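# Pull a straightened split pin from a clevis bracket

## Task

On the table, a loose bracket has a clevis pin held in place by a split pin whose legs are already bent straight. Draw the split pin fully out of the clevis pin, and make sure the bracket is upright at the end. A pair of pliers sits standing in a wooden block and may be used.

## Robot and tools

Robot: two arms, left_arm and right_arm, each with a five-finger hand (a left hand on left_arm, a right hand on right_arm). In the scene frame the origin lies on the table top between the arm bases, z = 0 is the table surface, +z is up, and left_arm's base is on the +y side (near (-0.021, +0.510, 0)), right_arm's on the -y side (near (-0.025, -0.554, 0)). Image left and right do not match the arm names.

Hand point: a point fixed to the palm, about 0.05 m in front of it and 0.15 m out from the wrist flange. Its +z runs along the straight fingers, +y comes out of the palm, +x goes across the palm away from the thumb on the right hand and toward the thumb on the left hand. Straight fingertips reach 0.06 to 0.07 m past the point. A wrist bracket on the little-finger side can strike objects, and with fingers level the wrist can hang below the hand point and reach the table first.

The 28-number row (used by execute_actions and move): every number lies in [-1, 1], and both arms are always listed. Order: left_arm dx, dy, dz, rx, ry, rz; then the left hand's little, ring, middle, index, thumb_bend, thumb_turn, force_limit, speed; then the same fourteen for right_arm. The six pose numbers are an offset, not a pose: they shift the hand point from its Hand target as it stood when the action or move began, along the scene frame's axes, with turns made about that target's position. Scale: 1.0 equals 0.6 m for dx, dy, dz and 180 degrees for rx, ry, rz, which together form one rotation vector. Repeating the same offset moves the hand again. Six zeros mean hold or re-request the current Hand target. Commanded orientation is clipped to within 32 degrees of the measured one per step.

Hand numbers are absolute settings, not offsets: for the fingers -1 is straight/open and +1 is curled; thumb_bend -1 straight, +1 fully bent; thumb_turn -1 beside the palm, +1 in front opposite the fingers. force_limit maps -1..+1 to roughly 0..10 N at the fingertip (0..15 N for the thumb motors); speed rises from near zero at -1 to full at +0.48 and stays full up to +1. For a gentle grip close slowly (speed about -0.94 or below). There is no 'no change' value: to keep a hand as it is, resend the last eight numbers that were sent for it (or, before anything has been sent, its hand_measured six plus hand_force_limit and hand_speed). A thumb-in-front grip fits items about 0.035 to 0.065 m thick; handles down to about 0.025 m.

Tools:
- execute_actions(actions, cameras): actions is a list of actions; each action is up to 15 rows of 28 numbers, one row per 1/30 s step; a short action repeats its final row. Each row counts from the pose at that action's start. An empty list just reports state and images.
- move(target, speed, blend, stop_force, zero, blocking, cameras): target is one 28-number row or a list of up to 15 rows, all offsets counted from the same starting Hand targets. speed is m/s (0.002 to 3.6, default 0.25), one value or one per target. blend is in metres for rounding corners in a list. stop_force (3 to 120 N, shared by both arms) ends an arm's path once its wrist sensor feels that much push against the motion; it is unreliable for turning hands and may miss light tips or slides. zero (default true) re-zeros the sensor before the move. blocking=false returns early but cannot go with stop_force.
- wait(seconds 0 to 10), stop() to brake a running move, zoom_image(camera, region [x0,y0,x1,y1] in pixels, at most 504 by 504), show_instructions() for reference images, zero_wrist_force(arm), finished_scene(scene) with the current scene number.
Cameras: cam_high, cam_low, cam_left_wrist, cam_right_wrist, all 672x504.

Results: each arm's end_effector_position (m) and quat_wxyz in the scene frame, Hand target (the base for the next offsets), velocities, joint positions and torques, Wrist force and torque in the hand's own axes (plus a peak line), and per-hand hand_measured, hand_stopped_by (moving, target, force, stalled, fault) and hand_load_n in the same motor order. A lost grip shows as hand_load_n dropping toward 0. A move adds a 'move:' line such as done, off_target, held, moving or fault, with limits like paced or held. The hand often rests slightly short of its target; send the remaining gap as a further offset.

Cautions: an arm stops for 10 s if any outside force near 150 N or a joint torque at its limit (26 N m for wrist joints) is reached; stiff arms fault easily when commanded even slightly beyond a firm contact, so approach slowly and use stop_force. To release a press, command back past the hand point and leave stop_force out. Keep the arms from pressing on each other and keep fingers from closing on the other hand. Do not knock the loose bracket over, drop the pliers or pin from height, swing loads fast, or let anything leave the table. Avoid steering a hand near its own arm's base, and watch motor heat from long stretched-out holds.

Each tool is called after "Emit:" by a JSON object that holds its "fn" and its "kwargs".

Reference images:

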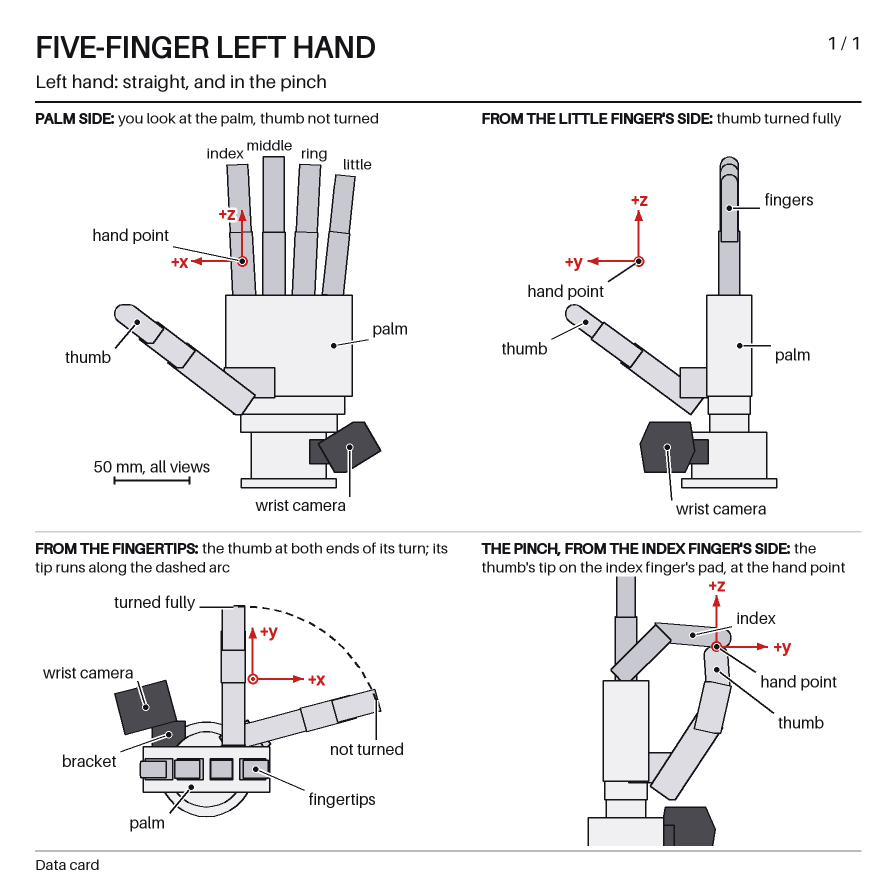

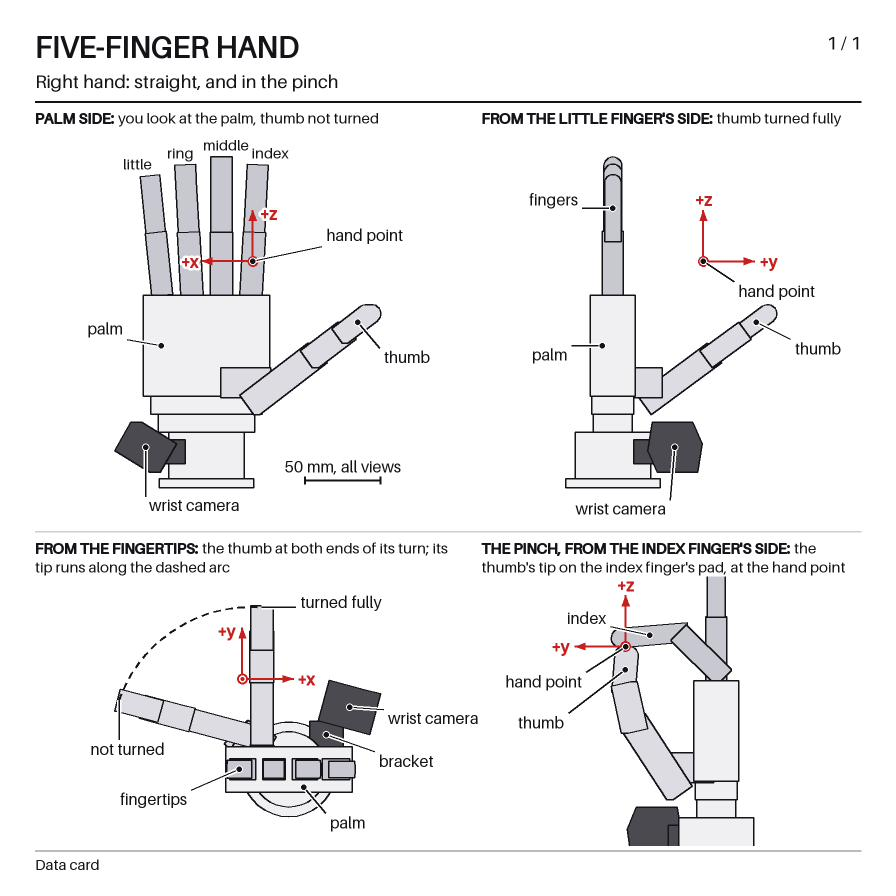

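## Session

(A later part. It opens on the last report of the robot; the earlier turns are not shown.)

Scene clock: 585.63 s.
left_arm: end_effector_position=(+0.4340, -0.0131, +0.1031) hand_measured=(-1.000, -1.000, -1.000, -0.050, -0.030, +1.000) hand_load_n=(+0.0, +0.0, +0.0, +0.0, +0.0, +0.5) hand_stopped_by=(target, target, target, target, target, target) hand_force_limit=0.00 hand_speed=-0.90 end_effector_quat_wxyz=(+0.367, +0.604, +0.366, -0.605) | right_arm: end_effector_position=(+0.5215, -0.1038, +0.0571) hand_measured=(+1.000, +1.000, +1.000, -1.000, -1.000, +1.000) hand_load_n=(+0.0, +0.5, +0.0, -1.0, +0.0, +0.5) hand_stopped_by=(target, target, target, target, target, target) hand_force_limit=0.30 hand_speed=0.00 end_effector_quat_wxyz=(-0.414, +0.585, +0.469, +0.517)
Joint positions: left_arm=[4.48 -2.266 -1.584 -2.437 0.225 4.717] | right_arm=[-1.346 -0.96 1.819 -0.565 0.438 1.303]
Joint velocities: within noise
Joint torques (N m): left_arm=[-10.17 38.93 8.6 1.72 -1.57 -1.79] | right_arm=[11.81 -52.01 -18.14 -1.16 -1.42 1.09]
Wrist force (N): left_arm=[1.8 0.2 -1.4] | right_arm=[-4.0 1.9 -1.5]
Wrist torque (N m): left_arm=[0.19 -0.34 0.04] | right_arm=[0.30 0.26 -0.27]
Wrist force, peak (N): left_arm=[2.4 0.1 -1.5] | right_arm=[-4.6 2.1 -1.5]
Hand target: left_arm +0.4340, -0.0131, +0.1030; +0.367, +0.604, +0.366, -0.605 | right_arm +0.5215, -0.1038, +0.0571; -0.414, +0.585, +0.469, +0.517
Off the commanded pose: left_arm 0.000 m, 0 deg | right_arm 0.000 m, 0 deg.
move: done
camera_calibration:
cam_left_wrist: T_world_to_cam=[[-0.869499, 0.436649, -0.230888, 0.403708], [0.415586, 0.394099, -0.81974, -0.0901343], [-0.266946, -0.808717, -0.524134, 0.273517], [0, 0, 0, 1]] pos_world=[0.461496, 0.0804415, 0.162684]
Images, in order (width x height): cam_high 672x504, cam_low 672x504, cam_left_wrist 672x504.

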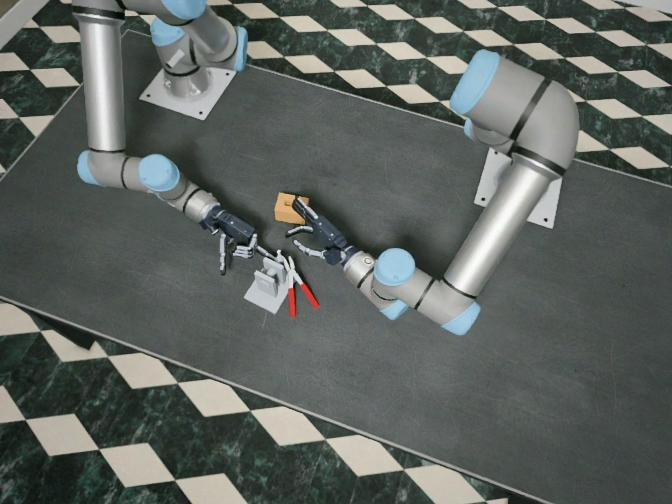

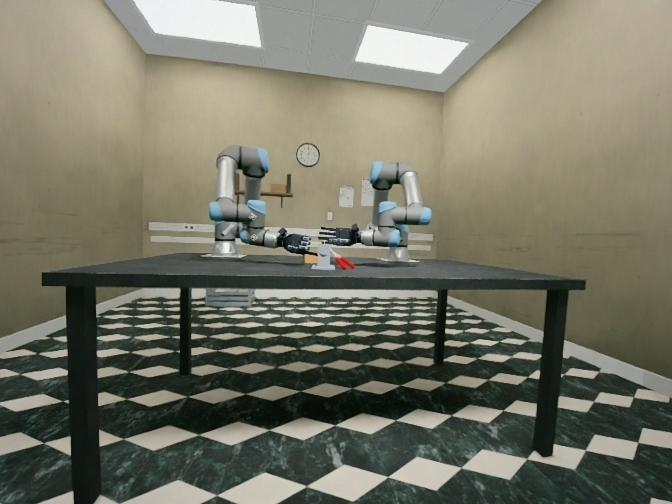

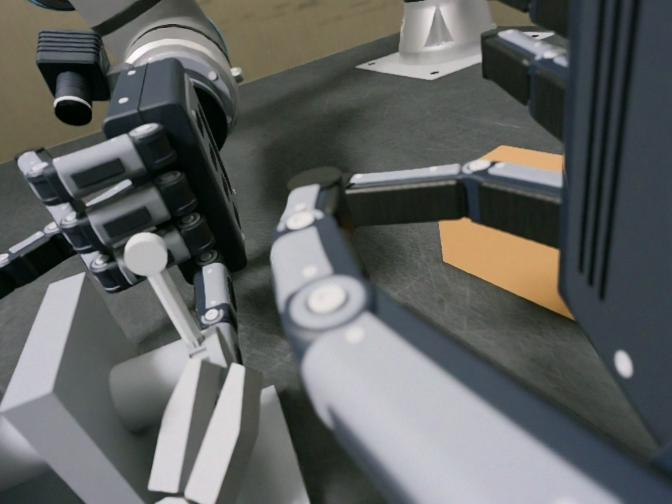

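Emit:
{"fn": "move", "kwargs": {"target": [[0.0023,0.0044,0.0015,0,0,0,-1,-1,-1,-0.05,-0.03,1,0,-0.9,0,0,0,0,0,0,1,1,1,-1,-1,1,0.3,0],[0.0695,-0.0307,0.0015,0,0,0,-1,-1,-1,-0.05,-0.03,1,0,-0.9,0,0,0,0,0,0,1,1,1,-1,-1,1,0.3,0]], "cameras": ["cam_left_wrist","cam_high"], "speed": 0.03, "stop_force": 3.5}}

Emit:
{"fn": "zoom_image", "kwargs": {"camera": "cam_high", "region": [240, 210, 320, 280]}}

Emit:
{"fn": "zoom_image", "kwargs": {"camera": "cam_left_wrist", "region": [200, 130, 400, 330]}}

Scene clock: 593.50 s.
left_arm: end_effector_position=(+0.4757, -0.0316, +0.1039) hand_measured=(-1.000, -1.000, -1.000, -0.050, -0.030, +1.000) hand_load_n=(+0.0, +0.0, +0.0, +0.0, -3.0, +0.0) hand_stopped_by=(target, target, target, target, target, target) hand_force_limit=0.00 hand_speed=-0.90 end_effector_quat_wxyz=(+0.367, +0.604, +0.366, -0.605) | right_arm: end_effector_position=(+0.5215, -0.1038, +0.0571) hand_measured=(+1.000, +1.000, +1.000, -1.000, -1.000, +1.000) hand_load_n=(+0.0, +0.0, +0.0, -1.0, +0.0, +0.0) hand_stopped_by=(target, target, target, target, target, target) hand_force_limit=0.30 hand_speed=0.00 end_effector_quat_wxyz=(-0.414, +0.585, +0.469, +0.517)
Joint positions: left_arm=[4.468 -2.352 -1.417 -2.519 0.213 4.717] | right_arm=[-1.346 -0.96 1.819 -0.565 0.438 1.303]
Joint velocities: within noise
Joint torques (N m): left_arm=[-11.87 44.02 23.63 -1.61 -2.09 2.26] | right_arm=[12 -51.31 -17.39 -1.25 -1.54 0.96]
Wrist force (N): left_arm=[2.2 -2.6 -4.7] | right_arm=[-7.6 2.3 -3.6]
Wrist torque (N m): left_arm=[0.27 -0.45 0.11] | right_arm=[0.44 0.09 -0.48]
Wrist force, peak (N): left_arm=[2.2 -3.0 -4.7] | right_arm=[-7.7 2.1 -3.7]
Hand target: left_arm +0.4757, -0.0316, +0.1039; +0.367, +0.604, +0.366, -0.605 | right_arm +0.5215, -0.1038, +0.0571; -0.414, +0.585, +0.469, +0.517
Off the commanded pose: left_arm 0.000 m, 0 deg | right_arm 0.000 m, 0 deg.
move: done
camera_calibration:
cam_left_wrist: T_world_to_cam=[[-0.869502, 0.436659, -0.230859, 0.448181], [0.415589, 0.394175, -0.819702, -0.0995695], [-0.266931, -0.808675, -0.524207, 0.27019], [0, 0, 0, 1]] pos_world=[0.503196, 0.0620412, 0.163484]
Images, in order (width x height): cam_high 672x504, cam_left_wrist 672x504.

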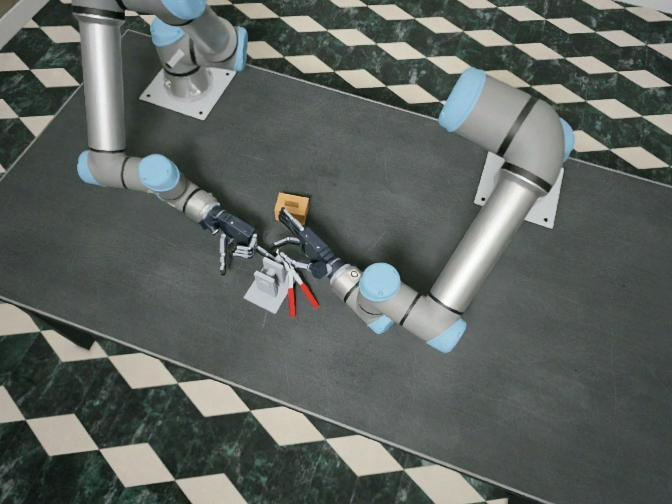

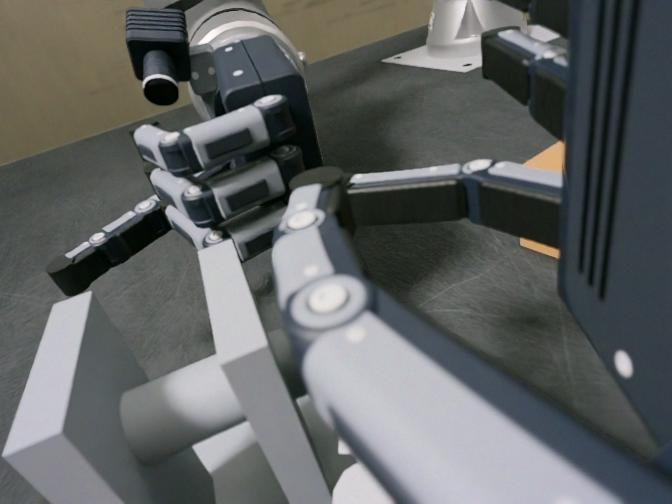

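Scaled by 6.300 from the camera's 672x504 image, which has a finer 960x720 frame.

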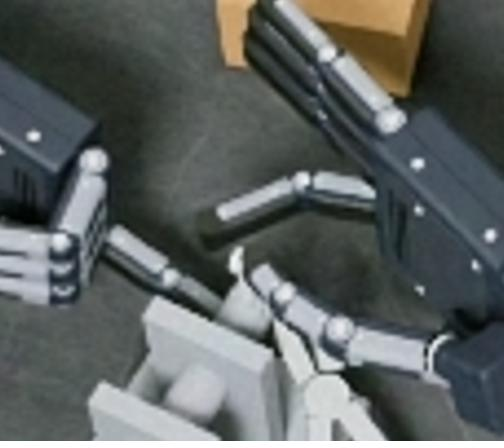

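Scaled by 2.520 from the camera's 672x504 image, which has a finer 960x720 frame.

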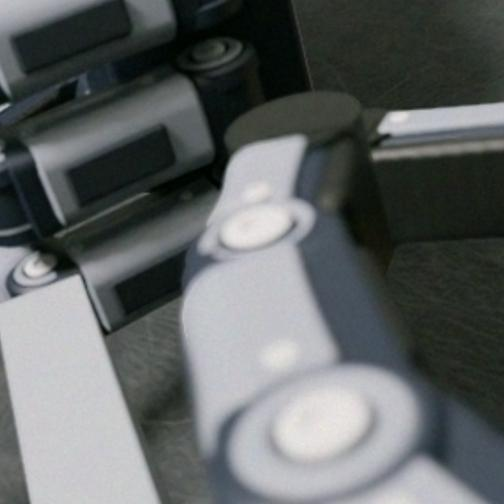

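Emit:
{"fn": "move", "kwargs": {"target": [[0.0036,0.0069,0,0,0,0,-1,-1,-1,-0.05,-0.03,1,0,-0.9,0,0,0,0,0,0,1,1,1,-1,-1,1,0.3,0]], "cameras": ["cam_left_wrist","cam_high"], "speed": 0.02}}

Emit:
{"fn": "zoom_image", "kwargs": {"camera": "cam_high", "region": [240, 210, 320, 280]}}

Emit:
{"fn": "zoom_image", "kwargs": {"camera": "cam_left_wrist", "region": [200, 130, 400, 330]}}

Scene clock: 596.10 s.
left_arm: end_effector_position=(+0.4777, -0.0276, +0.1039) hand_measured=(-1.000, -1.000, -1.000, -0.050, -0.030, +1.000) hand_load_n=(+0.0, +0.0, +0.0, +0.0, +0.0, +0.0) hand_stopped_by=(target, target, target, target, target, target) hand_force_limit=0.00 hand_speed=-0.90 end_effector_quat_wxyz=(+0.367, +0.604, +0.366, -0.605) | right_arm: end_effector_position=(+0.5215, -0.1038, +0.0571) hand_measured=(+1.000, +1.000, +1.000, -1.000, -1.000, +1.000) hand_load_n=(+0.0, +0.0, +0.0, -1.0, -0.5, +0.0) hand_stopped_by=(target, target, target, target, target, target) hand_force_limit=0.30 hand_speed=0.00 end_effector_quat_wxyz=(-0.414, +0.585, +0.469, +0.517)
Joint positions: left_arm=[4.475 -2.352 -1.417 -2.519 0.22 4.717] | right_arm=[-1.346 -0.96 1.819 -0.565 0.438 1.303]
Joint velocities: within noise
Joint torques (N m): left_arm=[12.56 44.37 17.45 1.36 1.04 -1.65] | right_arm=[11.96 -50.6 -17.22 -1.23 -1.48 0.92]
Wrist force (N): left_arm=[2.1 0.3 -1.7] | right_arm=[-7.3 2.0 -2.8]
Wrist torque (N m): left_arm=[0.22 -0.41 0.08] | right_arm=[0.38 0.08 -0.46]
Wrist force, peak (N): left_arm=[2.5 -2.8 -4.8] | right_arm=[-7.9 2.1 -3.7]
Hand target: left_arm +0.4778, -0.0274, +0.1039; +0.367, +0.604, +0.366, -0.605 | right_arm +0.5215, -0.1038, +0.0571; -0.414, +0.585, +0.469, +0.517
Off the commanded pose: left_arm 0.000 m, 0 deg | right_arm 0.000 m, 0 deg.
move: done
camera_calibration:
cam_left_wrist: T_world_to_cam=[[-0.869466, 0.436693, -0.23093, 0.448295], [0.415664, 0.394136, -0.819683, -0.102018], [-0.266932, -0.808675, -0.524206, 0.273904], [0, 0, 0, 1]] pos_world=[0.505296, 0.0659415, 0.163484]
Images, in order (width x height): cam_high 672x504, cam_left_wrist 672x504.

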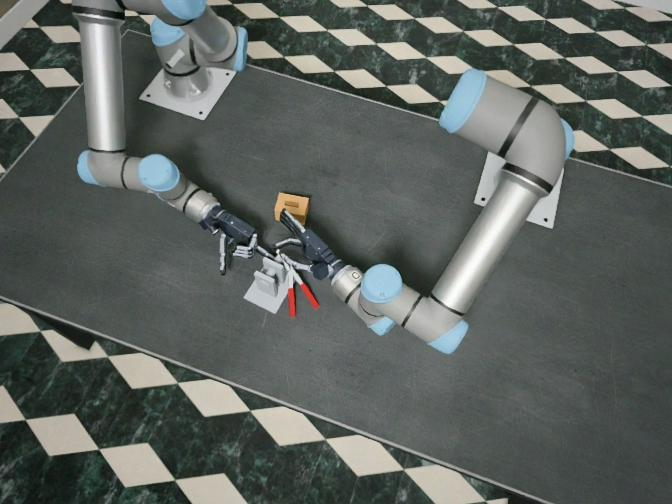

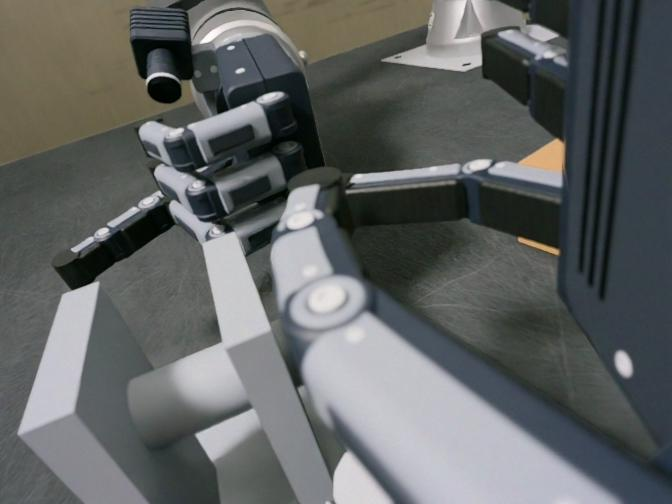

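Scaled by 6.300 from the camera's 672x504 image, which has a finer 960x720 frame.

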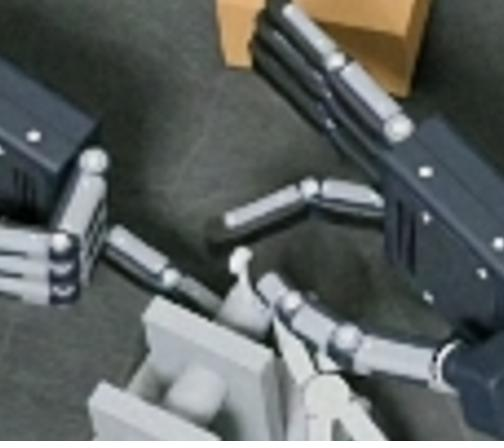

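Scaled by 2.520 from the camera's 672x504 image, which has a finer 960x720 frame.

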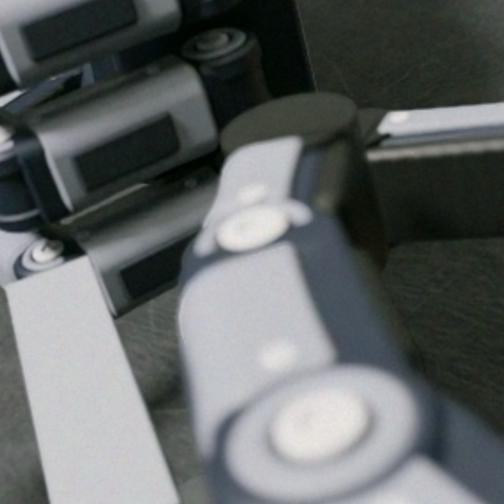

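Emit:
{"fn": "move", "kwargs": {"target": [0,0,0,0,0,0,-1,-1,-1,0.7,-0.03,1,0.4,-0.92,0,0,0,0,0,0,1,1,1,-1,-1,1,0.3,0], "cameras": ["cam_left_wrist","cam_high"]}}

Emit:
{"fn": "zoom_image", "kwargs": {"camera": "cam_high", "region": [240, 210, 320, 280]}}

Emit:
{"fn": "zoom_image", "kwargs": {"camera": "cam_left_wrist", "region": [200, 130, 400, 330]}}

Scene clock: 599.47 s.
left_arm: end_effector_position=(+0.4778, -0.0274, +0.1039) hand_measured=(-1.000, -1.000, -1.000, +0.156, -0.030, +1.000) hand_load_n=(+0.0, +0.0, +0.0, +7.0, +1.0, +0.0) hand_stopped_by=(target, target, target, force, target, target) hand_force_limit=0.40 hand_speed=-0.92 end_effector_quat_wxyz=(+0.367, +0.604, +0.366, -0.605) | right_arm: end_effector_position=(+0.5215, -0.1038, +0.0571) hand_measured=(+1.000, +1.000, +1.000, -1.000, -1.000, +1.000) hand_load_n=(+0.0, +0.5, +0.0, -0.5, +0.0, +0.0) hand_stopped_by=(target, target, target, target, target, target) hand_force_limit=0.30 hand_speed=0.00 end_effector_quat_wxyz=(-0.414, +0.585, +0.469, +0.517)
Joint positions: left_arm=[4.476 -2.352 -1.417 -2.519 0.22 4.717] | right_arm=[-1.346 -0.96 1.819 -0.565 0.438 1.303]
Joint velocities: within noise
Joint torques (N m): left_arm=[12.14 43.87 16.18 1.11 -0.77 -1.78] | right_arm=[12.29 -50.64 -17.59 -1.15 -1.58 1.04]
Wrist force (N): left_arm=[3.3 -1.5 1.1] | right_arm=[-2.1 1.3 -1.5]
Wrist torque (N m): left_arm=[0.20 -0.48 0.10] | right_arm=[0.33 0.38 -0.14]
Wrist force, peak (N): left_arm=[3.1 -1.7 1.6] | right_arm=[-7.7 2.1 -2.8]
Hand target: left_arm +0.4778, -0.0274, +0.1039; +0.367, +0.604, +0.366, -0.605 | right_arm +0.5215, -0.1038, +0.0571; -0.414, +0.585, +0.469, +0.517
Off the commanded pose: left_arm 0.000 m, 0 deg | right_arm 0.000 m, 0 deg.
move: done
camera_calibration:
cam_left_wrist: T_world_to_cam=[[-0.869479, 0.436729, -0.230813, 0.44828], [0.415578, 0.394142, -0.819724, -0.102088], [-0.267024, -0.808653, -0.524192, 0.274136], [0, 0, 0, 1]] pos_world=[0.505396, 0.0661416, 0.163485]
Images, in order (width x height): cam_high 672x504, cam_left_wrist 672x504.

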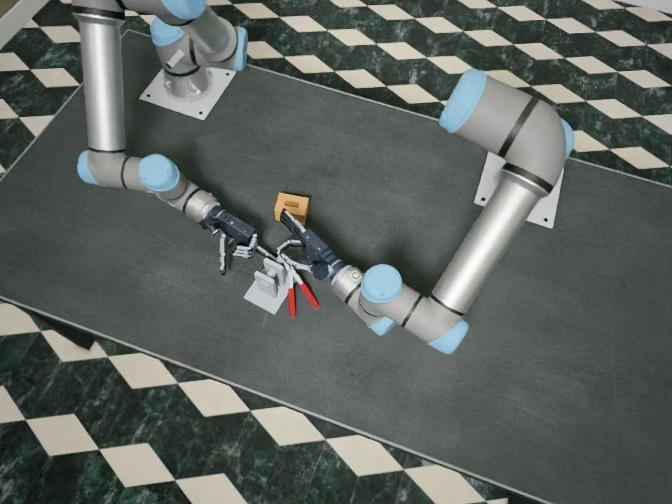

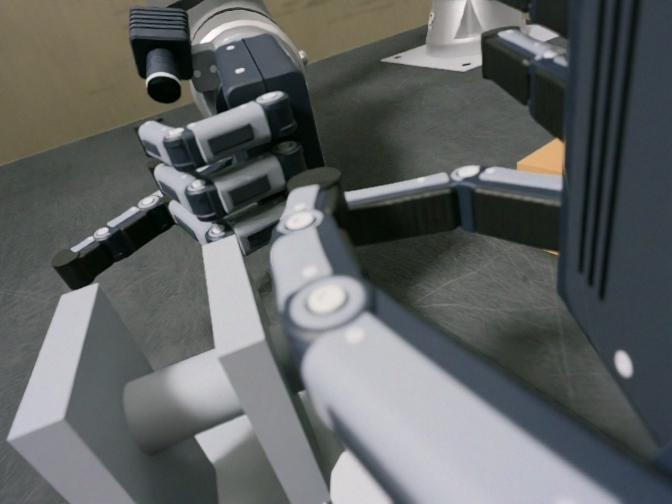

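Scaled by 6.300 from the camera's 672x504 image, which has a finer 960x720 frame.

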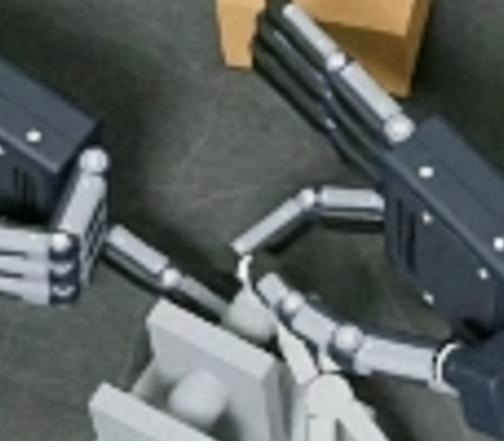

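Scaled by 2.520 from the camera's 672x504 image, which has a finer 960x720 frame.

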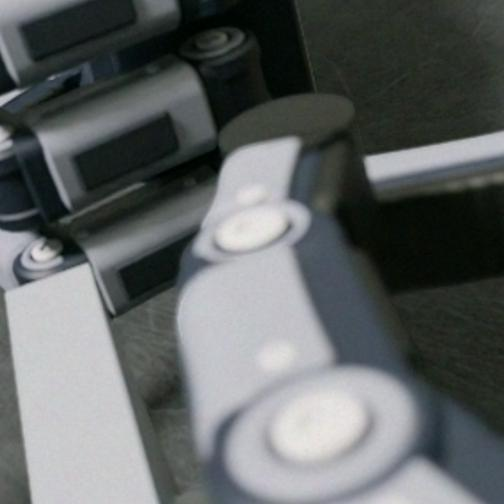

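Emit:
{"fn": "move", "kwargs": {"target": [0,0,0,0,0,0,-1,-1,-1,0.75,-0.03,1,0.7,-0.92,0,0,0,0,0,0,1,1,1,-1,-1,1,0.3,0], "cameras": []}}

Emit:
{"fn": "move", "kwargs": {"target": [0,0,0.012,0,0,0,-1,-1,-1,0.75,-0.03,1,0.7,-0.92,0,0,0,0,0,0,1,1,1,-1,-1,1,0.3,0], "cameras": ["cam_left_wrist","cam_high"], "speed": 0.012, "stop_force": 8}}

Emit:
{"fn": "zoom_image", "kwargs": {"camera": "cam_high", "region": [240, 210, 320, 280]}}

Scene clock: 602.00 s.
left_arm: end_effector_position=(+0.4778, -0.0274, +0.1039) hand_measured=(-1.000, -1.000, -1.000, +0.160, -0.030, +1.000) hand_load_n=(+0.0, +0.0, +0.0, +8.5, +1.5, +0.0) hand_stopped_by=(target, target, target, force, target, target) hand_force_limit=0.70 hand_speed=-0.92 end_effector_quat_wxyz=(+0.367, +0.604, +0.366, -0.605) | right_arm: end_effector_position=(+0.5215, -0.1038, +0.0571) hand_measured=(+1.000, +1.000, +1.000, -1.000, -1.000, +1.000) hand_load_n=(+0.0, +0.0, +0.0, +0.0, +0.0, +0.0) hand_stopped_by=(target, target, target, target, target, target) hand_force_limit=0.30 hand_speed=0.00 end_effector_quat_wxyz=(-0.414, +0.585, +0.469, +0.517)
Joint positions: left_arm=[4.476 -2.352 -1.417 -2.519 0.22 4.717] | right_arm=[-1.346 -0.96 1.819 -0.565 0.438 1.303]
Joint velocities: within noise
Joint torques (N m): left_arm=[11.98 46.34 15.37 1.46 -1.57 -1.69] | right_arm=[11.78 -49.77 -17.31 -1.09 -1.62 0.89]
Wrist force (N): left_arm=[3.2 -1.4 0.3] | right_arm=[-2.2 1.3 -1.6]
Wrist torque (N m): left_arm=[0.19 -0.47 0.10] | right_arm=[0.32 0.40 -0.15]
Wrist force, peak (N): left_arm=[3.2 -1.7 1.8] | right_arm=[-2.3 1.4 -1.6]
Hand target: left_arm +0.4778, -0.0274, +0.1039; +0.367, +0.604, +0.366, -0.605 | right_arm +0.5215, -0.1038, +0.0571; -0.414, +0.585, +0.469, +0.517
Off the commanded pose: left_arm 0.000 m, 0 deg | right_arm 0.000 m, 0 deg.
move: done
No camera images: "cameras" was empty.

Scene clock: 603.60 s.
left_arm: end_effector_position=(+0.4778, -0.0274, +0.1111) hand_measured=(-1.000, -1.000, -1.000, +0.160, -0.030, +1.000) hand_load_n=(+0.0, +0.0, +0.0, +2.5, +0.0, +0.0) hand_stopped_by=(target, target, target, force, target, target) hand_force_limit=0.70 hand_speed=-0.92 end_effector_quat_wxyz=(+0.367, +0.604, +0.366, -0.605) | right_arm: end_effector_position=(+0.5215, -0.1038, +0.0571) hand_measured=(+1.000, +1.000, +1.000, -1.000, -1.000, +1.000) hand_load_n=(+0.0, +0.0, +0.0, +0.0, +0.0, +0.0) hand_stopped_by=(target, target, target, target, target, target) hand_force_limit=0.30 hand_speed=0.00 end_effector_quat_wxyz=(-0.414, +0.585, +0.469, +0.517)
Joint positions: left_arm=[4.476 -2.342 -1.414 -2.532 0.22 4.717] | right_arm=[-1.346 -0.96 1.819 -0.565 0.438 1.303]
Joint velocities: within noise
Joint torques (N m): left_arm=[11.37 56.92 22.98 -1.73 -0.92 2.39] | right_arm=[11.89 -49.79 -16.98 -1.14 -1.63 0.96]
Wrist force (N): left_arm=[3.8 0.2 1.8] | right_arm=[-2.2 1.4 -1.4]
Wrist torque (N m): left_arm=[0.18 -0.41 0.10] | right_arm=[0.34 0.39 -0.14]
Wrist force, peak (N): left_arm=[9.3 -1.5 -0.3] | right_arm=[-2.3 1.5 -1.6]
Hand target: left_arm +0.4778, -0.0274, +0.1111; +0.367, +0.604, +0.366, -0.605 | right_arm +0.5215, -0.1038, +0.0571; -0.414, +0.585, +0.469, +0.517
Off the commanded pose: left_arm 0.000 m, 0 deg | right_arm 0.000 m, 0 deg.
move: done
camera_calibration:
cam_left_wrist: T_world_to_cam=[[-0.869502, 0.436659, -0.230859, 0.449966], [0.415589, 0.394175, -0.819702, -0.0961981], [-0.266931, -0.808675, -0.524207, 0.277867], [0, 0, 0, 1]] pos_world=[0.505396, 0.0661412, 0.170684]
Images, in order (width x height): cam_high 672x504, cam_left_wrist 672x504.

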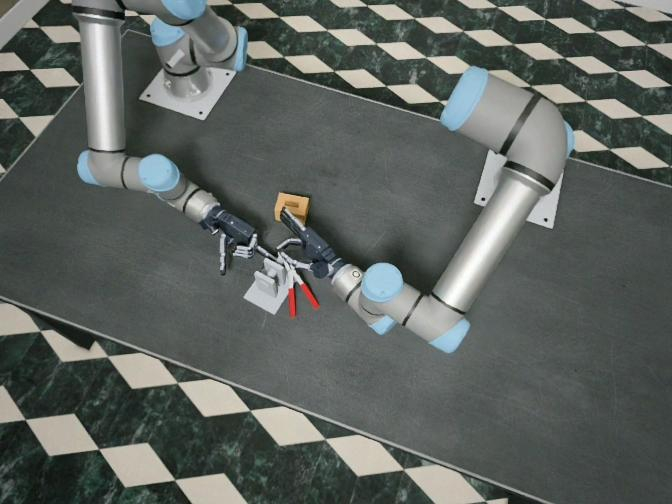

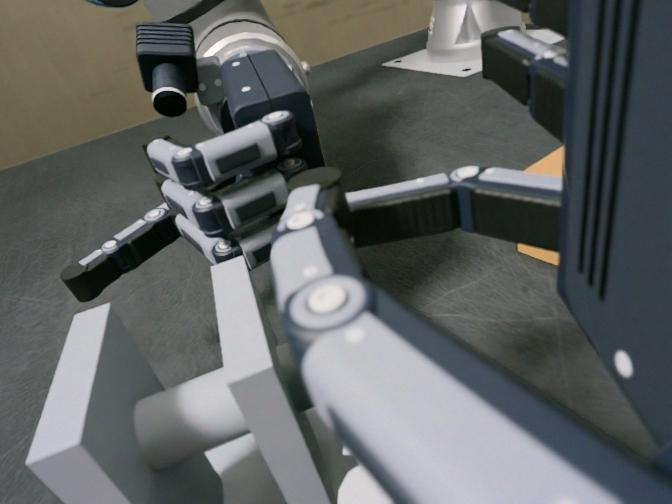

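Scaled by 6.300 from the camera's 672x504 image, which has a finer 960x720 frame.

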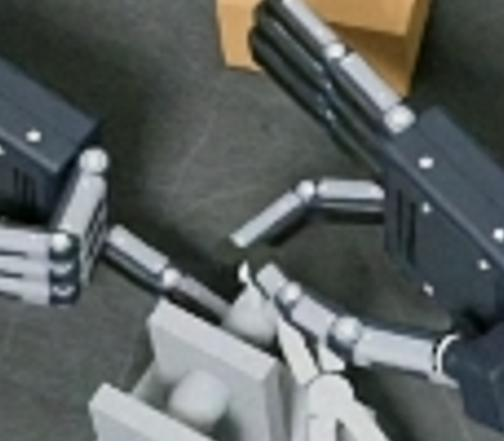

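Emit:
{"fn": "move", "kwargs": {"target": [[0,0,0,0,0,0,-1,-1,-1,0.0,-0.03,1,0.7,-0.9,0,0,0,0,0,0,1,1,1,-1,-1,1,0.3,0],[0.0005,0.001,-0.0225,0,0,0,-1,-1,-1,0.0,-0.03,1,0.7,-0.9,0,0,0,0,0,0,1,1,1,-1,-1,1,0.3,0]], "cameras": ["cam_left_wrist","cam_high"], "speed": 0.015}}

Emit:
{"fn": "zoom_image", "kwargs": {"camera": "cam_high", "region": [240, 210, 320, 280]}}

Scene clock: 610.20 s.
left_arm: end_effector_position=(+0.4781, -0.0268, +0.0978) hand_measured=(-1.000, -1.000, -1.000, +0.000, -0.030, +1.000) hand_load_n=(+0.0, +0.0, +0.0, +0.0, +0.0, +0.0) hand_stopped_by=(target, target, target, target, target, target) hand_force_limit=0.70 hand_speed=-0.90 end_effector_quat_wxyz=(+0.367, +0.604, +0.366, -0.605) | right_arm: end_effector_position=(+0.5215, -0.1038, +0.0571) hand_measured=(+1.000, +1.000, +1.000, -1.000, -1.000, +1.000) hand_load_n=(+0.0, +0.0, +0.0, +0.0, +0.0, +0.5) hand_stopped_by=(target, target, target, target, target, target) hand_force_limit=0.30 hand_speed=0.00 end_effector_quat_wxyz=(-0.414, +0.585, +0.469, +0.517)
Joint positions: left_arm=[4.477 -2.36 -1.42 -2.508 0.221 4.717] | right_arm=[-1.346 -0.96 1.819 -0.565 0.438 1.303]
Joint velocities: within noise
Joint torques (N m): left_arm=[12.2 43.36 9.6 1.35 1.34 -1.66] | right_arm=[11.02 -49.49 -16.82 -1.06 -1.66 0.86]
Wrist force (N): left_arm=[2.1 0.6 -1.6] | right_arm=[-7.6 0.7 -1.5]
Wrist torque (N m): left_arm=[0.26 -0.41 0.07] | right_arm=[0.37 0.08 -0.49]
Wrist force, peak (N): left_arm=[-15.4 1.1 -2.6] | right_arm=[-13.6 1.7 -1.0]
Hand target: left_arm +0.4781, -0.0268, +0.0976; +0.367, +0.604, +0.366, -0.605 | right_arm +0.5215, -0.1038, +0.0571; -0.414, +0.585, +0.469, +0.517
Off the commanded pose: left_arm 0.000 m, 0 deg | right_arm 0.000 m, 0 deg.
move: done
camera_calibration:
cam_left_wrist: T_world_to_cam=[[-0.869454, 0.436692, -0.230977, 0.446886], [0.41568, 0.39405, -0.819716, -0.107497], [-0.266947, -0.808718, -0.524133, 0.271459], [0, 0, 0, 1]] pos_world=[0.505696, 0.0667418, 0.157384]
Images, in order (width x height): cam_high 672x504, cam_left_wrist 672x504.

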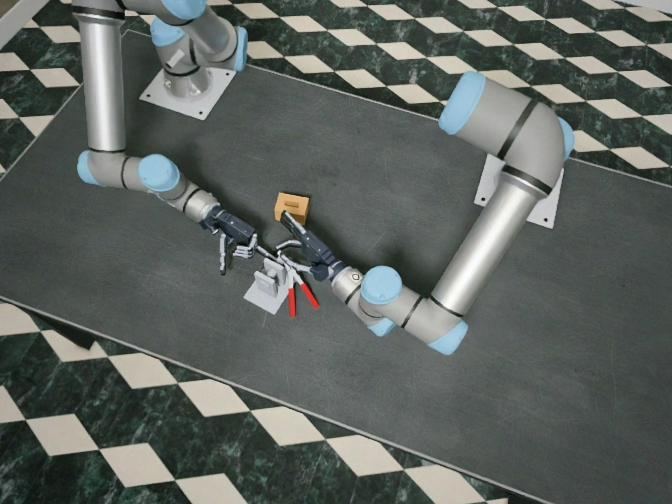

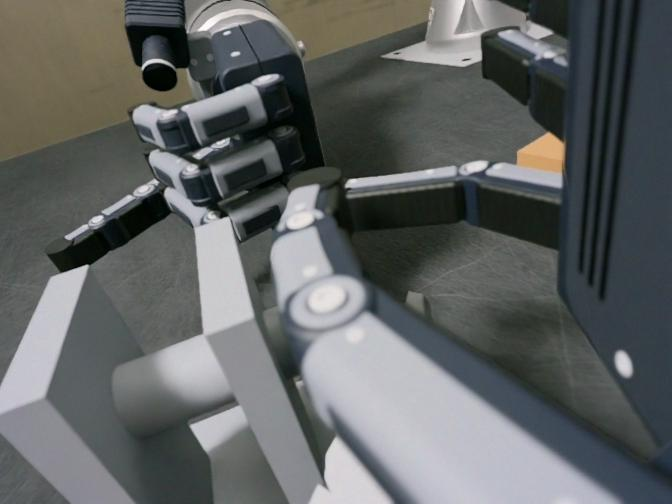

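Scaled by 6.300 from the camera's 672x504 image, which has a finer 960x720 frame.

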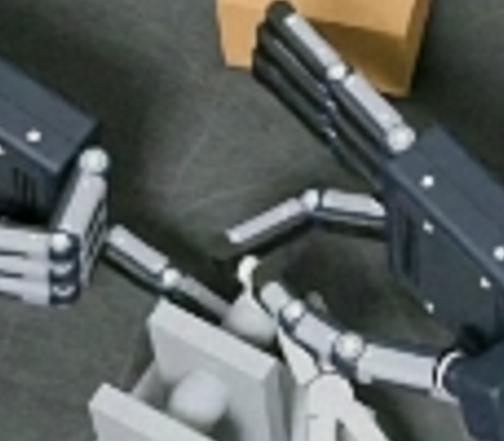

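Emit:
{"fn": "move", "kwargs": {"target": [0,0,0,0,0,0,-1,-1,-1,0.8,-0.03,1,0.8,-0.92,0,0,0,0,0,0,1,1,1,-1,-1,1,0.3,0], "cameras": ["cam_high"]}}

Emit:
{"fn": "zoom_image", "kwargs": {"camera": "cam_high", "region": [240, 210, 320, 280]}}

Scene clock: 612.63 s.
left_arm: end_effector_position=(+0.4781, -0.0268, +0.0976) hand_measured=(-1.000, -1.000, -1.000, +0.168, -0.030, +1.000) hand_load_n=(+0.0, +0.0, +0.0, +9.0, +1.5, +0.0) hand_stopped_by=(target, target, target, force, target, target) hand_force_limit=0.80 hand_speed=-0.92 end_effector_quat_wxyz=(+0.367, +0.604, +0.366, -0.605) | right_arm: end_effector_position=(+0.5215, -0.1038, +0.0571) hand_measured=(+1.000, +1.000, +1.000, -1.000, -1.000, +1.000) hand_load_n=(+0.0, +0.0, +0.0, -0.5, +0.0, +0.5) hand_stopped_by=(target, target, target, target, target, target) hand_force_limit=0.30 hand_speed=0.00 end_effector_quat_wxyz=(-0.414, +0.585, +0.469, +0.517)
Joint positions: left_arm=[4.477 -2.36 -1.42 -2.507 0.221 4.717] | right_arm=[-1.346 -0.96 1.819 -0.565 0.438 1.303]
Joint velocities: within noise
Joint torques (N m): left_arm=[11.97 49.49 11.53 1.39 0.34 -1.82] | right_arm=[8.18 -48.61 -16.36 -1.08 -1.7 0.91]
Wrist force (N): left_arm=[2.5 -0.6 0.3] | right_arm=[-5.5 1.3 -1.1]
Wrist torque (N m): left_arm=[0.22 -0.53 0.07] | right_arm=[0.25 0.24 -0.35]
Wrist force, peak (N): left_arm=[2.3 0.8 -1.8] | right_arm=[-8.0 0.7 -1.5]
Hand target: left_arm +0.4781, -0.0268, +0.0976; +0.367, +0.604, +0.366, -0.605 | right_arm +0.5215, -0.1038, +0.0571; -0.414, +0.585, +0.469, +0.517
Off the commanded pose: left_arm 0.000 m, 0 deg | right_arm 0.000 m, 0 deg.
move: done
Images, in order (width x height): cam_high 672x504.

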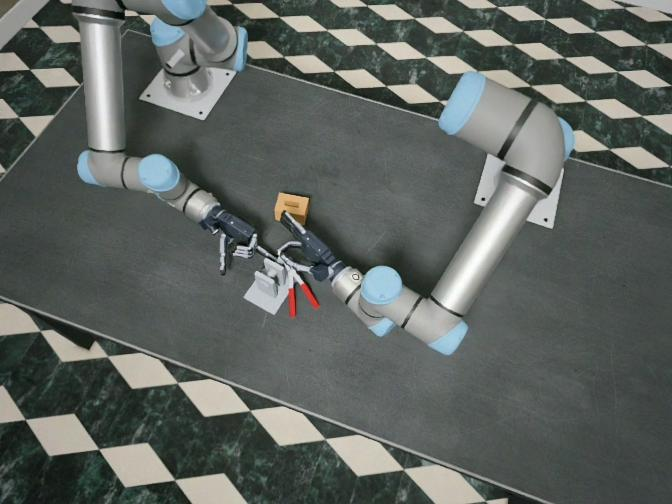

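Scaled by 6.300 from the camera's 672x504 image, which has a finer 960x720 frame.

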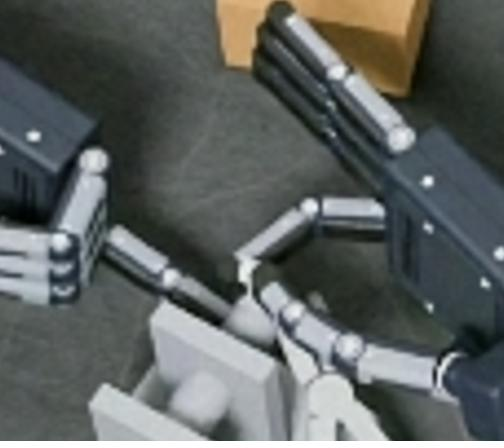

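Emit:
{"fn": "move", "kwargs": {"target": [-0.0012,-0.0006,0.007,0,0,0,-1,-1,-1,0.8,-0.03,1,0.8,-0.92,0,0,0,0,0,0,1,1,1,-1,-1,1,0.3,0], "cameras": ["cam_high"], "speed": 0.01, "stop_force": 10}}

Emit:
{"fn": "zoom_image", "kwargs": {"camera": "cam_high", "region": [240, 210, 320, 280]}}

Scene clock: 615.80 s.
left_arm: end_effector_position=(+0.4774, -0.0272, +0.1018) hand_measured=(-1.000, -1.000, -1.000, +0.168, -0.030, +1.000) hand_load_n=(+0.0, +0.0, +0.0, +7.0, +0.5, +3.0) hand_stopped_by=(target, target, target, force, target, target) hand_force_limit=0.80 hand_speed=-0.92 end_effector_quat_wxyz=(+0.367, +0.604, +0.366, -0.605) | right_arm: end_effector_position=(+0.5215, -0.1038, +0.0571) hand_measured=(+1.000, +1.000, +1.000, -1.000, -1.000, +1.000) hand_load_n=(+0.0, +0.0, +0.0, +0.0, +0.0, +0.0) hand_stopped_by=(target, target, target, target, target, target) hand_force_limit=0.30 hand_speed=0.00 end_effector_quat_wxyz=(-0.414, +0.585, +0.469, +0.517)
Joint positions: left_arm=[4.476 -2.354 -1.42 -2.514 0.22 4.717] | right_arm=[-1.346 -0.96 1.819 -0.565 0.438 1.303]
Joint velocities: within noise
Joint torques (N m): left_arm=[-10.85 61.59 21.57 -1.9 -1.53 2.76] | right_arm=[3.9 -49.09 -16.75 -1.06 -1.71 0.87]
Wrist force (N): left_arm=[10.3 0.1 -2.4] | right_arm=[-3.6 1.2 -1.8]
Wrist torque (N m): left_arm=[0.27 -0.51 0.08] | right_arm=[0.30 0.35 -0.25]
Wrist force, peak (N): left_arm=[10.4 -0.3 -2.6] | right_arm=[-5.6 1.4 -1.2]
Hand target: left_arm +0.4774, -0.0272, +0.1018; +0.367, +0.604, +0.366, -0.605 | right_arm +0.5215, -0.1038, +0.0571; -0.414, +0.585, +0.469, +0.517
Off the commanded pose: left_arm 0.000 m, 0 deg | right_arm 0.000 m, 0 deg.
move: done
Images, in order (width x height): cam_high 672x504.

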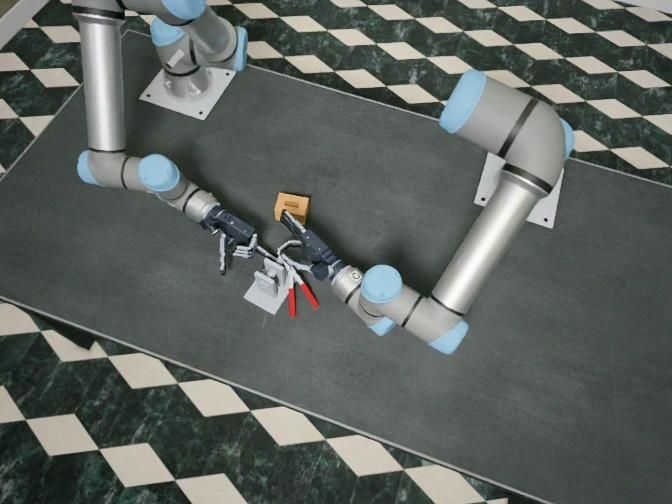

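Scaled by 6.300 from the camera's 672x504 image, which has a finer 960x720 frame.

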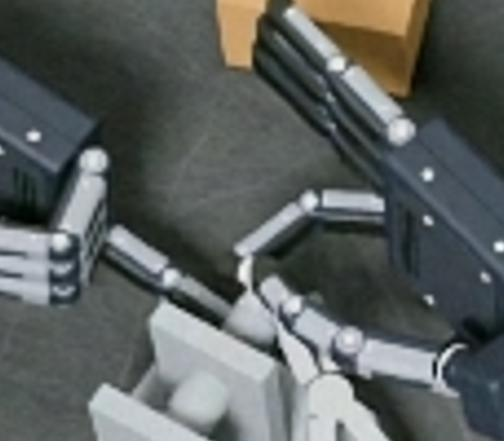

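Emit:
{"fn": "move", "kwargs": {"target": [0,0,0.005,0,0,0,-1,-1,-1,0.8,-0.03,1,0.8,-0.92,0,0,0.0055,0,0,0,1,1,1,-1,-1,1,0.3,0], "cameras": ["cam_high","cam_low"], "speed": 0.008, "stop_force": 10}}

Emit:
{"fn": "zoom_image", "kwargs": {"camera": "cam_high", "region": [240, 210, 320, 280]}}

Emit:
{"fn": "zoom_image", "kwargs": {"camera": "cam_low", "region": [290, 220, 370, 280]}}

Scene clock: 620.67 s.
left_arm: end_effector_position=(+0.4774, -0.0272, +0.1048) hand_measured=(-1.000, -1.000, -1.000, +0.168, -0.030, +1.000) hand_load_n=(+0.0, +0.0, +0.0, +7.0, +1.0, +2.0) hand_stopped_by=(target, target, target, force, target, target) hand_force_limit=0.80 hand_speed=-0.92 end_effector_quat_wxyz=(+0.367, +0.604, +0.366, -0.605) | right_arm: end_effector_position=(+0.5215, -0.1038, +0.0604) hand_measured=(+1.000, +1.000, +1.000, -1.000, -1.000, +1.000) hand_load_n=(+0.0, -0.5, +0.0, -1.5, +0.0, +0.0) hand_stopped_by=(target, target, target, target, target, target) hand_force_limit=0.30 hand_speed=0.00 end_effector_quat_wxyz=(-0.414, +0.585, +0.469, +0.517)
Joint positions: left_arm=[4.476 -2.349 -1.419 -2.519 0.22 4.717] | right_arm=[-1.346 -0.967 1.818 -0.558 0.438 1.303]
Joint velocities: within noise
Joint torques (N m): left_arm=[-11.28 58.69 23.31 -1.88 -0.99 -0.69] | right_arm=[-1.78 -57.59 -21.93 1.16 -1.66 -0.77]
Wrist force (N): left_arm=[7.4 1.1 -2.5] | right_arm=[-7.7 1.7 -1.7]
Wrist torque (N m): left_arm=[0.26 -0.48 0.07] | right_arm=[0.23 0.12 -0.50]
Wrist force, peak (N): left_arm=[10.5 -0.2 -2.5] | right_arm=[-7.9 2.0 -1.5]
Hand target: left_arm +0.4774, -0.0272, +0.1048; +0.367, +0.604, +0.366, -0.605 | right_arm +0.5215, -0.1038, +0.0604; -0.414, +0.585, +0.469, +0.517
Off the commanded pose: left_arm 0.000 m, 0 deg | right_arm 0.000 m, 0 deg.
move: done
Images, in order (width x height): cam_high 672x504, cam_low 672x504.

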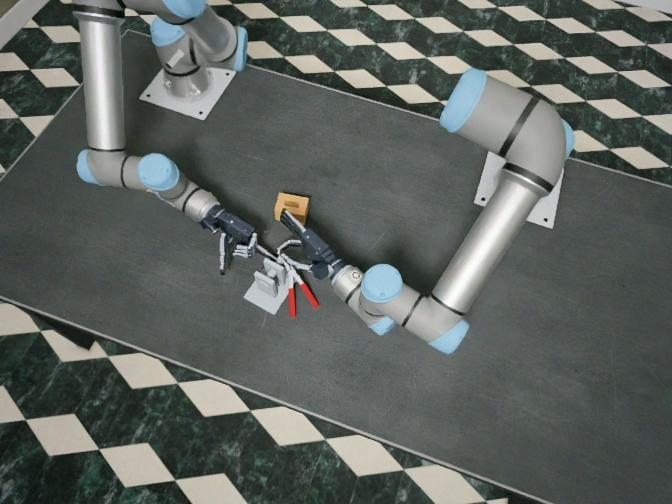

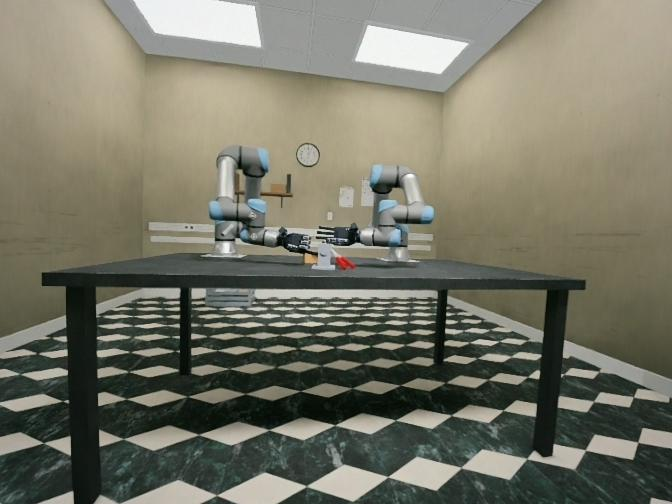

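Scaled by 6.300 from the camera's 672x504 image, which has a finer 960x720 frame.

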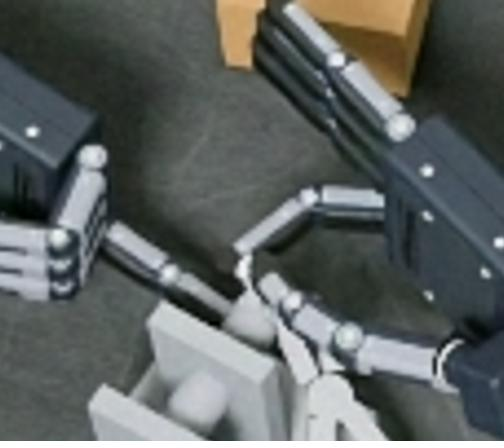

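Scaled by 6.300 from the camera's 672x504 image, which has a finer 960x720 frame.

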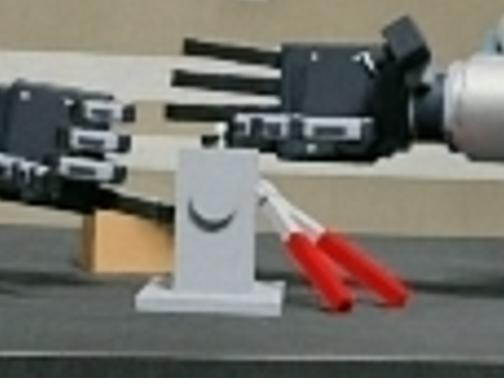

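Emit:
{"fn": "move", "kwargs": {"target": [0,0,0.01,0,0,0,-1,-1,-1,0.8,-0.03,1,0.8,-0.92,0,0,0,0,0,0,1,1,1,-1,-1,1,0.3,0], "cameras": ["cam_high","cam_low"], "speed": 0.008, "stop_force": 10}}

Emit:
{"fn": "zoom_image", "kwargs": {"camera": "cam_high", "region": [240, 210, 320, 280]}}

Emit:
{"fn": "zoom_image", "kwargs": {"camera": "cam_low", "region": [290, 220, 370, 280]}}

Scene clock: 625.50 s.
left_arm: end_effector_position=(+0.4774, -0.0272, +0.1108) hand_measured=(-1.000, -1.000, -1.000, +0.168, -0.030, +1.000) hand_load_n=(+0.0, +0.0, -0.5, +7.0, +0.0, +2.0) hand_stopped_by=(target, target, target, force, target, target) hand_force_limit=0.80 hand_speed=-0.92 end_effector_quat_wxyz=(+0.367, +0.604, +0.366, -0.605) | right_arm: end_effector_position=(+0.5215, -0.1038, +0.0604) hand_measured=(+1.000, +1.000, +1.000, -1.000, -1.000, +1.000) hand_load_n=(+0.0, +0.0, +0.0, -0.5, +0.0, +0.5) hand_stopped_by=(target, target, target, target, target, target) hand_force_limit=0.30 hand_speed=0.00 end_effector_quat_wxyz=(-0.414, +0.585, +0.469, +0.517)
Joint positions: left_arm=[4.476 -2.341 -1.416 -2.53 0.22 4.717] | right_arm=[-1.346 -0.967 1.818 -0.558 0.438 1.303]
Joint velocities: within noise
Joint torques (N m): left_arm=[-9.2 60 24.64 -1.61 0.71 2.51] | right_arm=[-7.48 -51.16 -21.26 0.6 -1.65 -1.6]
Wrist force (N): left_arm=[7.9 -1.3 -1.6] | right_arm=[-4.0 1.5 -1.9]
Wrist torque (N m): left_arm=[0.26 -0.40 0.07] | right_arm=[0.33 0.33 -0.26]
Wrist force, peak (N): left_arm=[9.3 0.8 -2.3] | right_arm=[-8.0 2.0 -1.6]
Hand target: left_arm +0.4774, -0.0272, +0.1108; +0.367, +0.604, +0.366, -0.605 | right_arm +0.5215, -0.1038, +0.0604; -0.414, +0.585, +0.469, +0.517
Off the commanded pose: left_arm 0.000 m, 0 deg | right_arm 0.000 m, 0 deg.
move: done
Images, in order (width x height): cam_high 672x504, cam_low 672x504.

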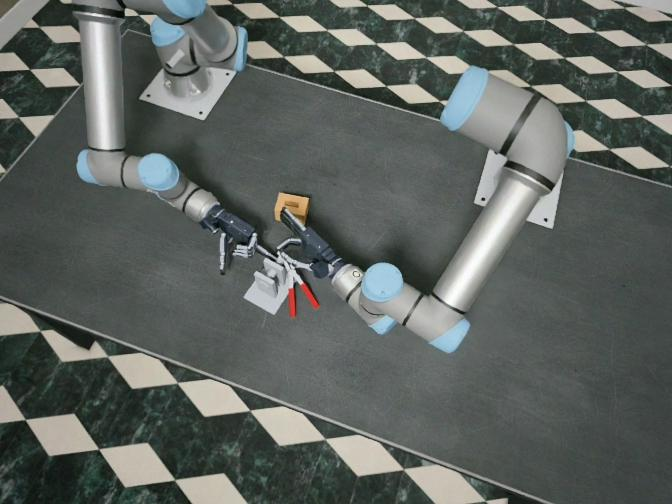

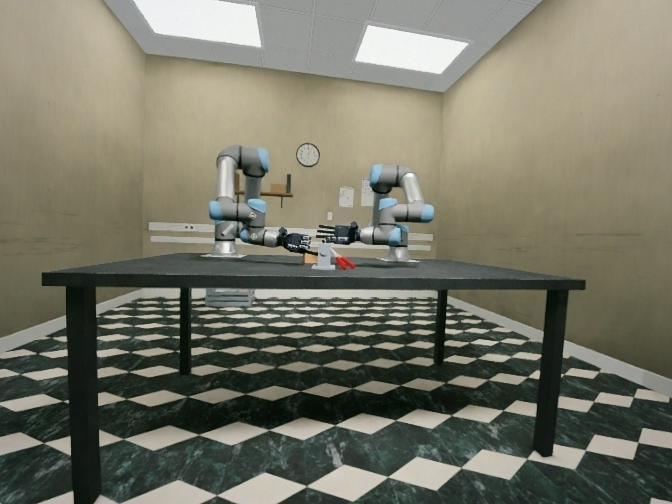

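Scaled by 6.300 from the camera's 672x504 image, which has a finer 960x720 frame.

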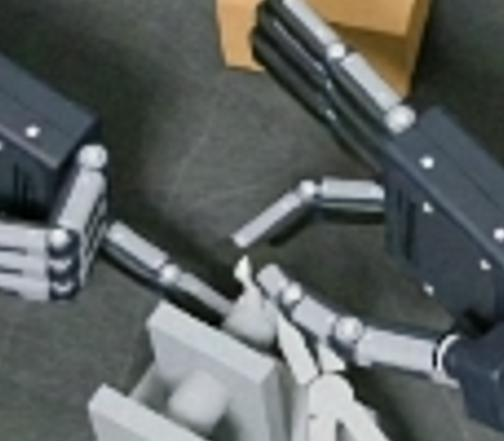

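Scaled by 6.300 from the camera's 672x504 image, which has a finer 960x720 frame.

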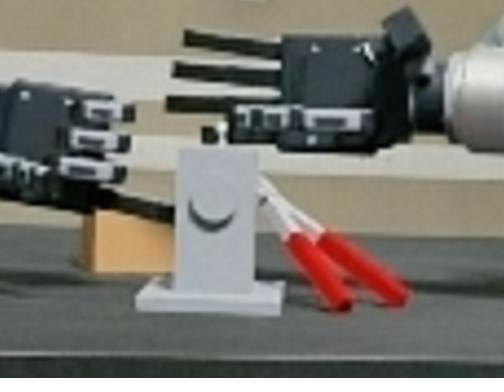

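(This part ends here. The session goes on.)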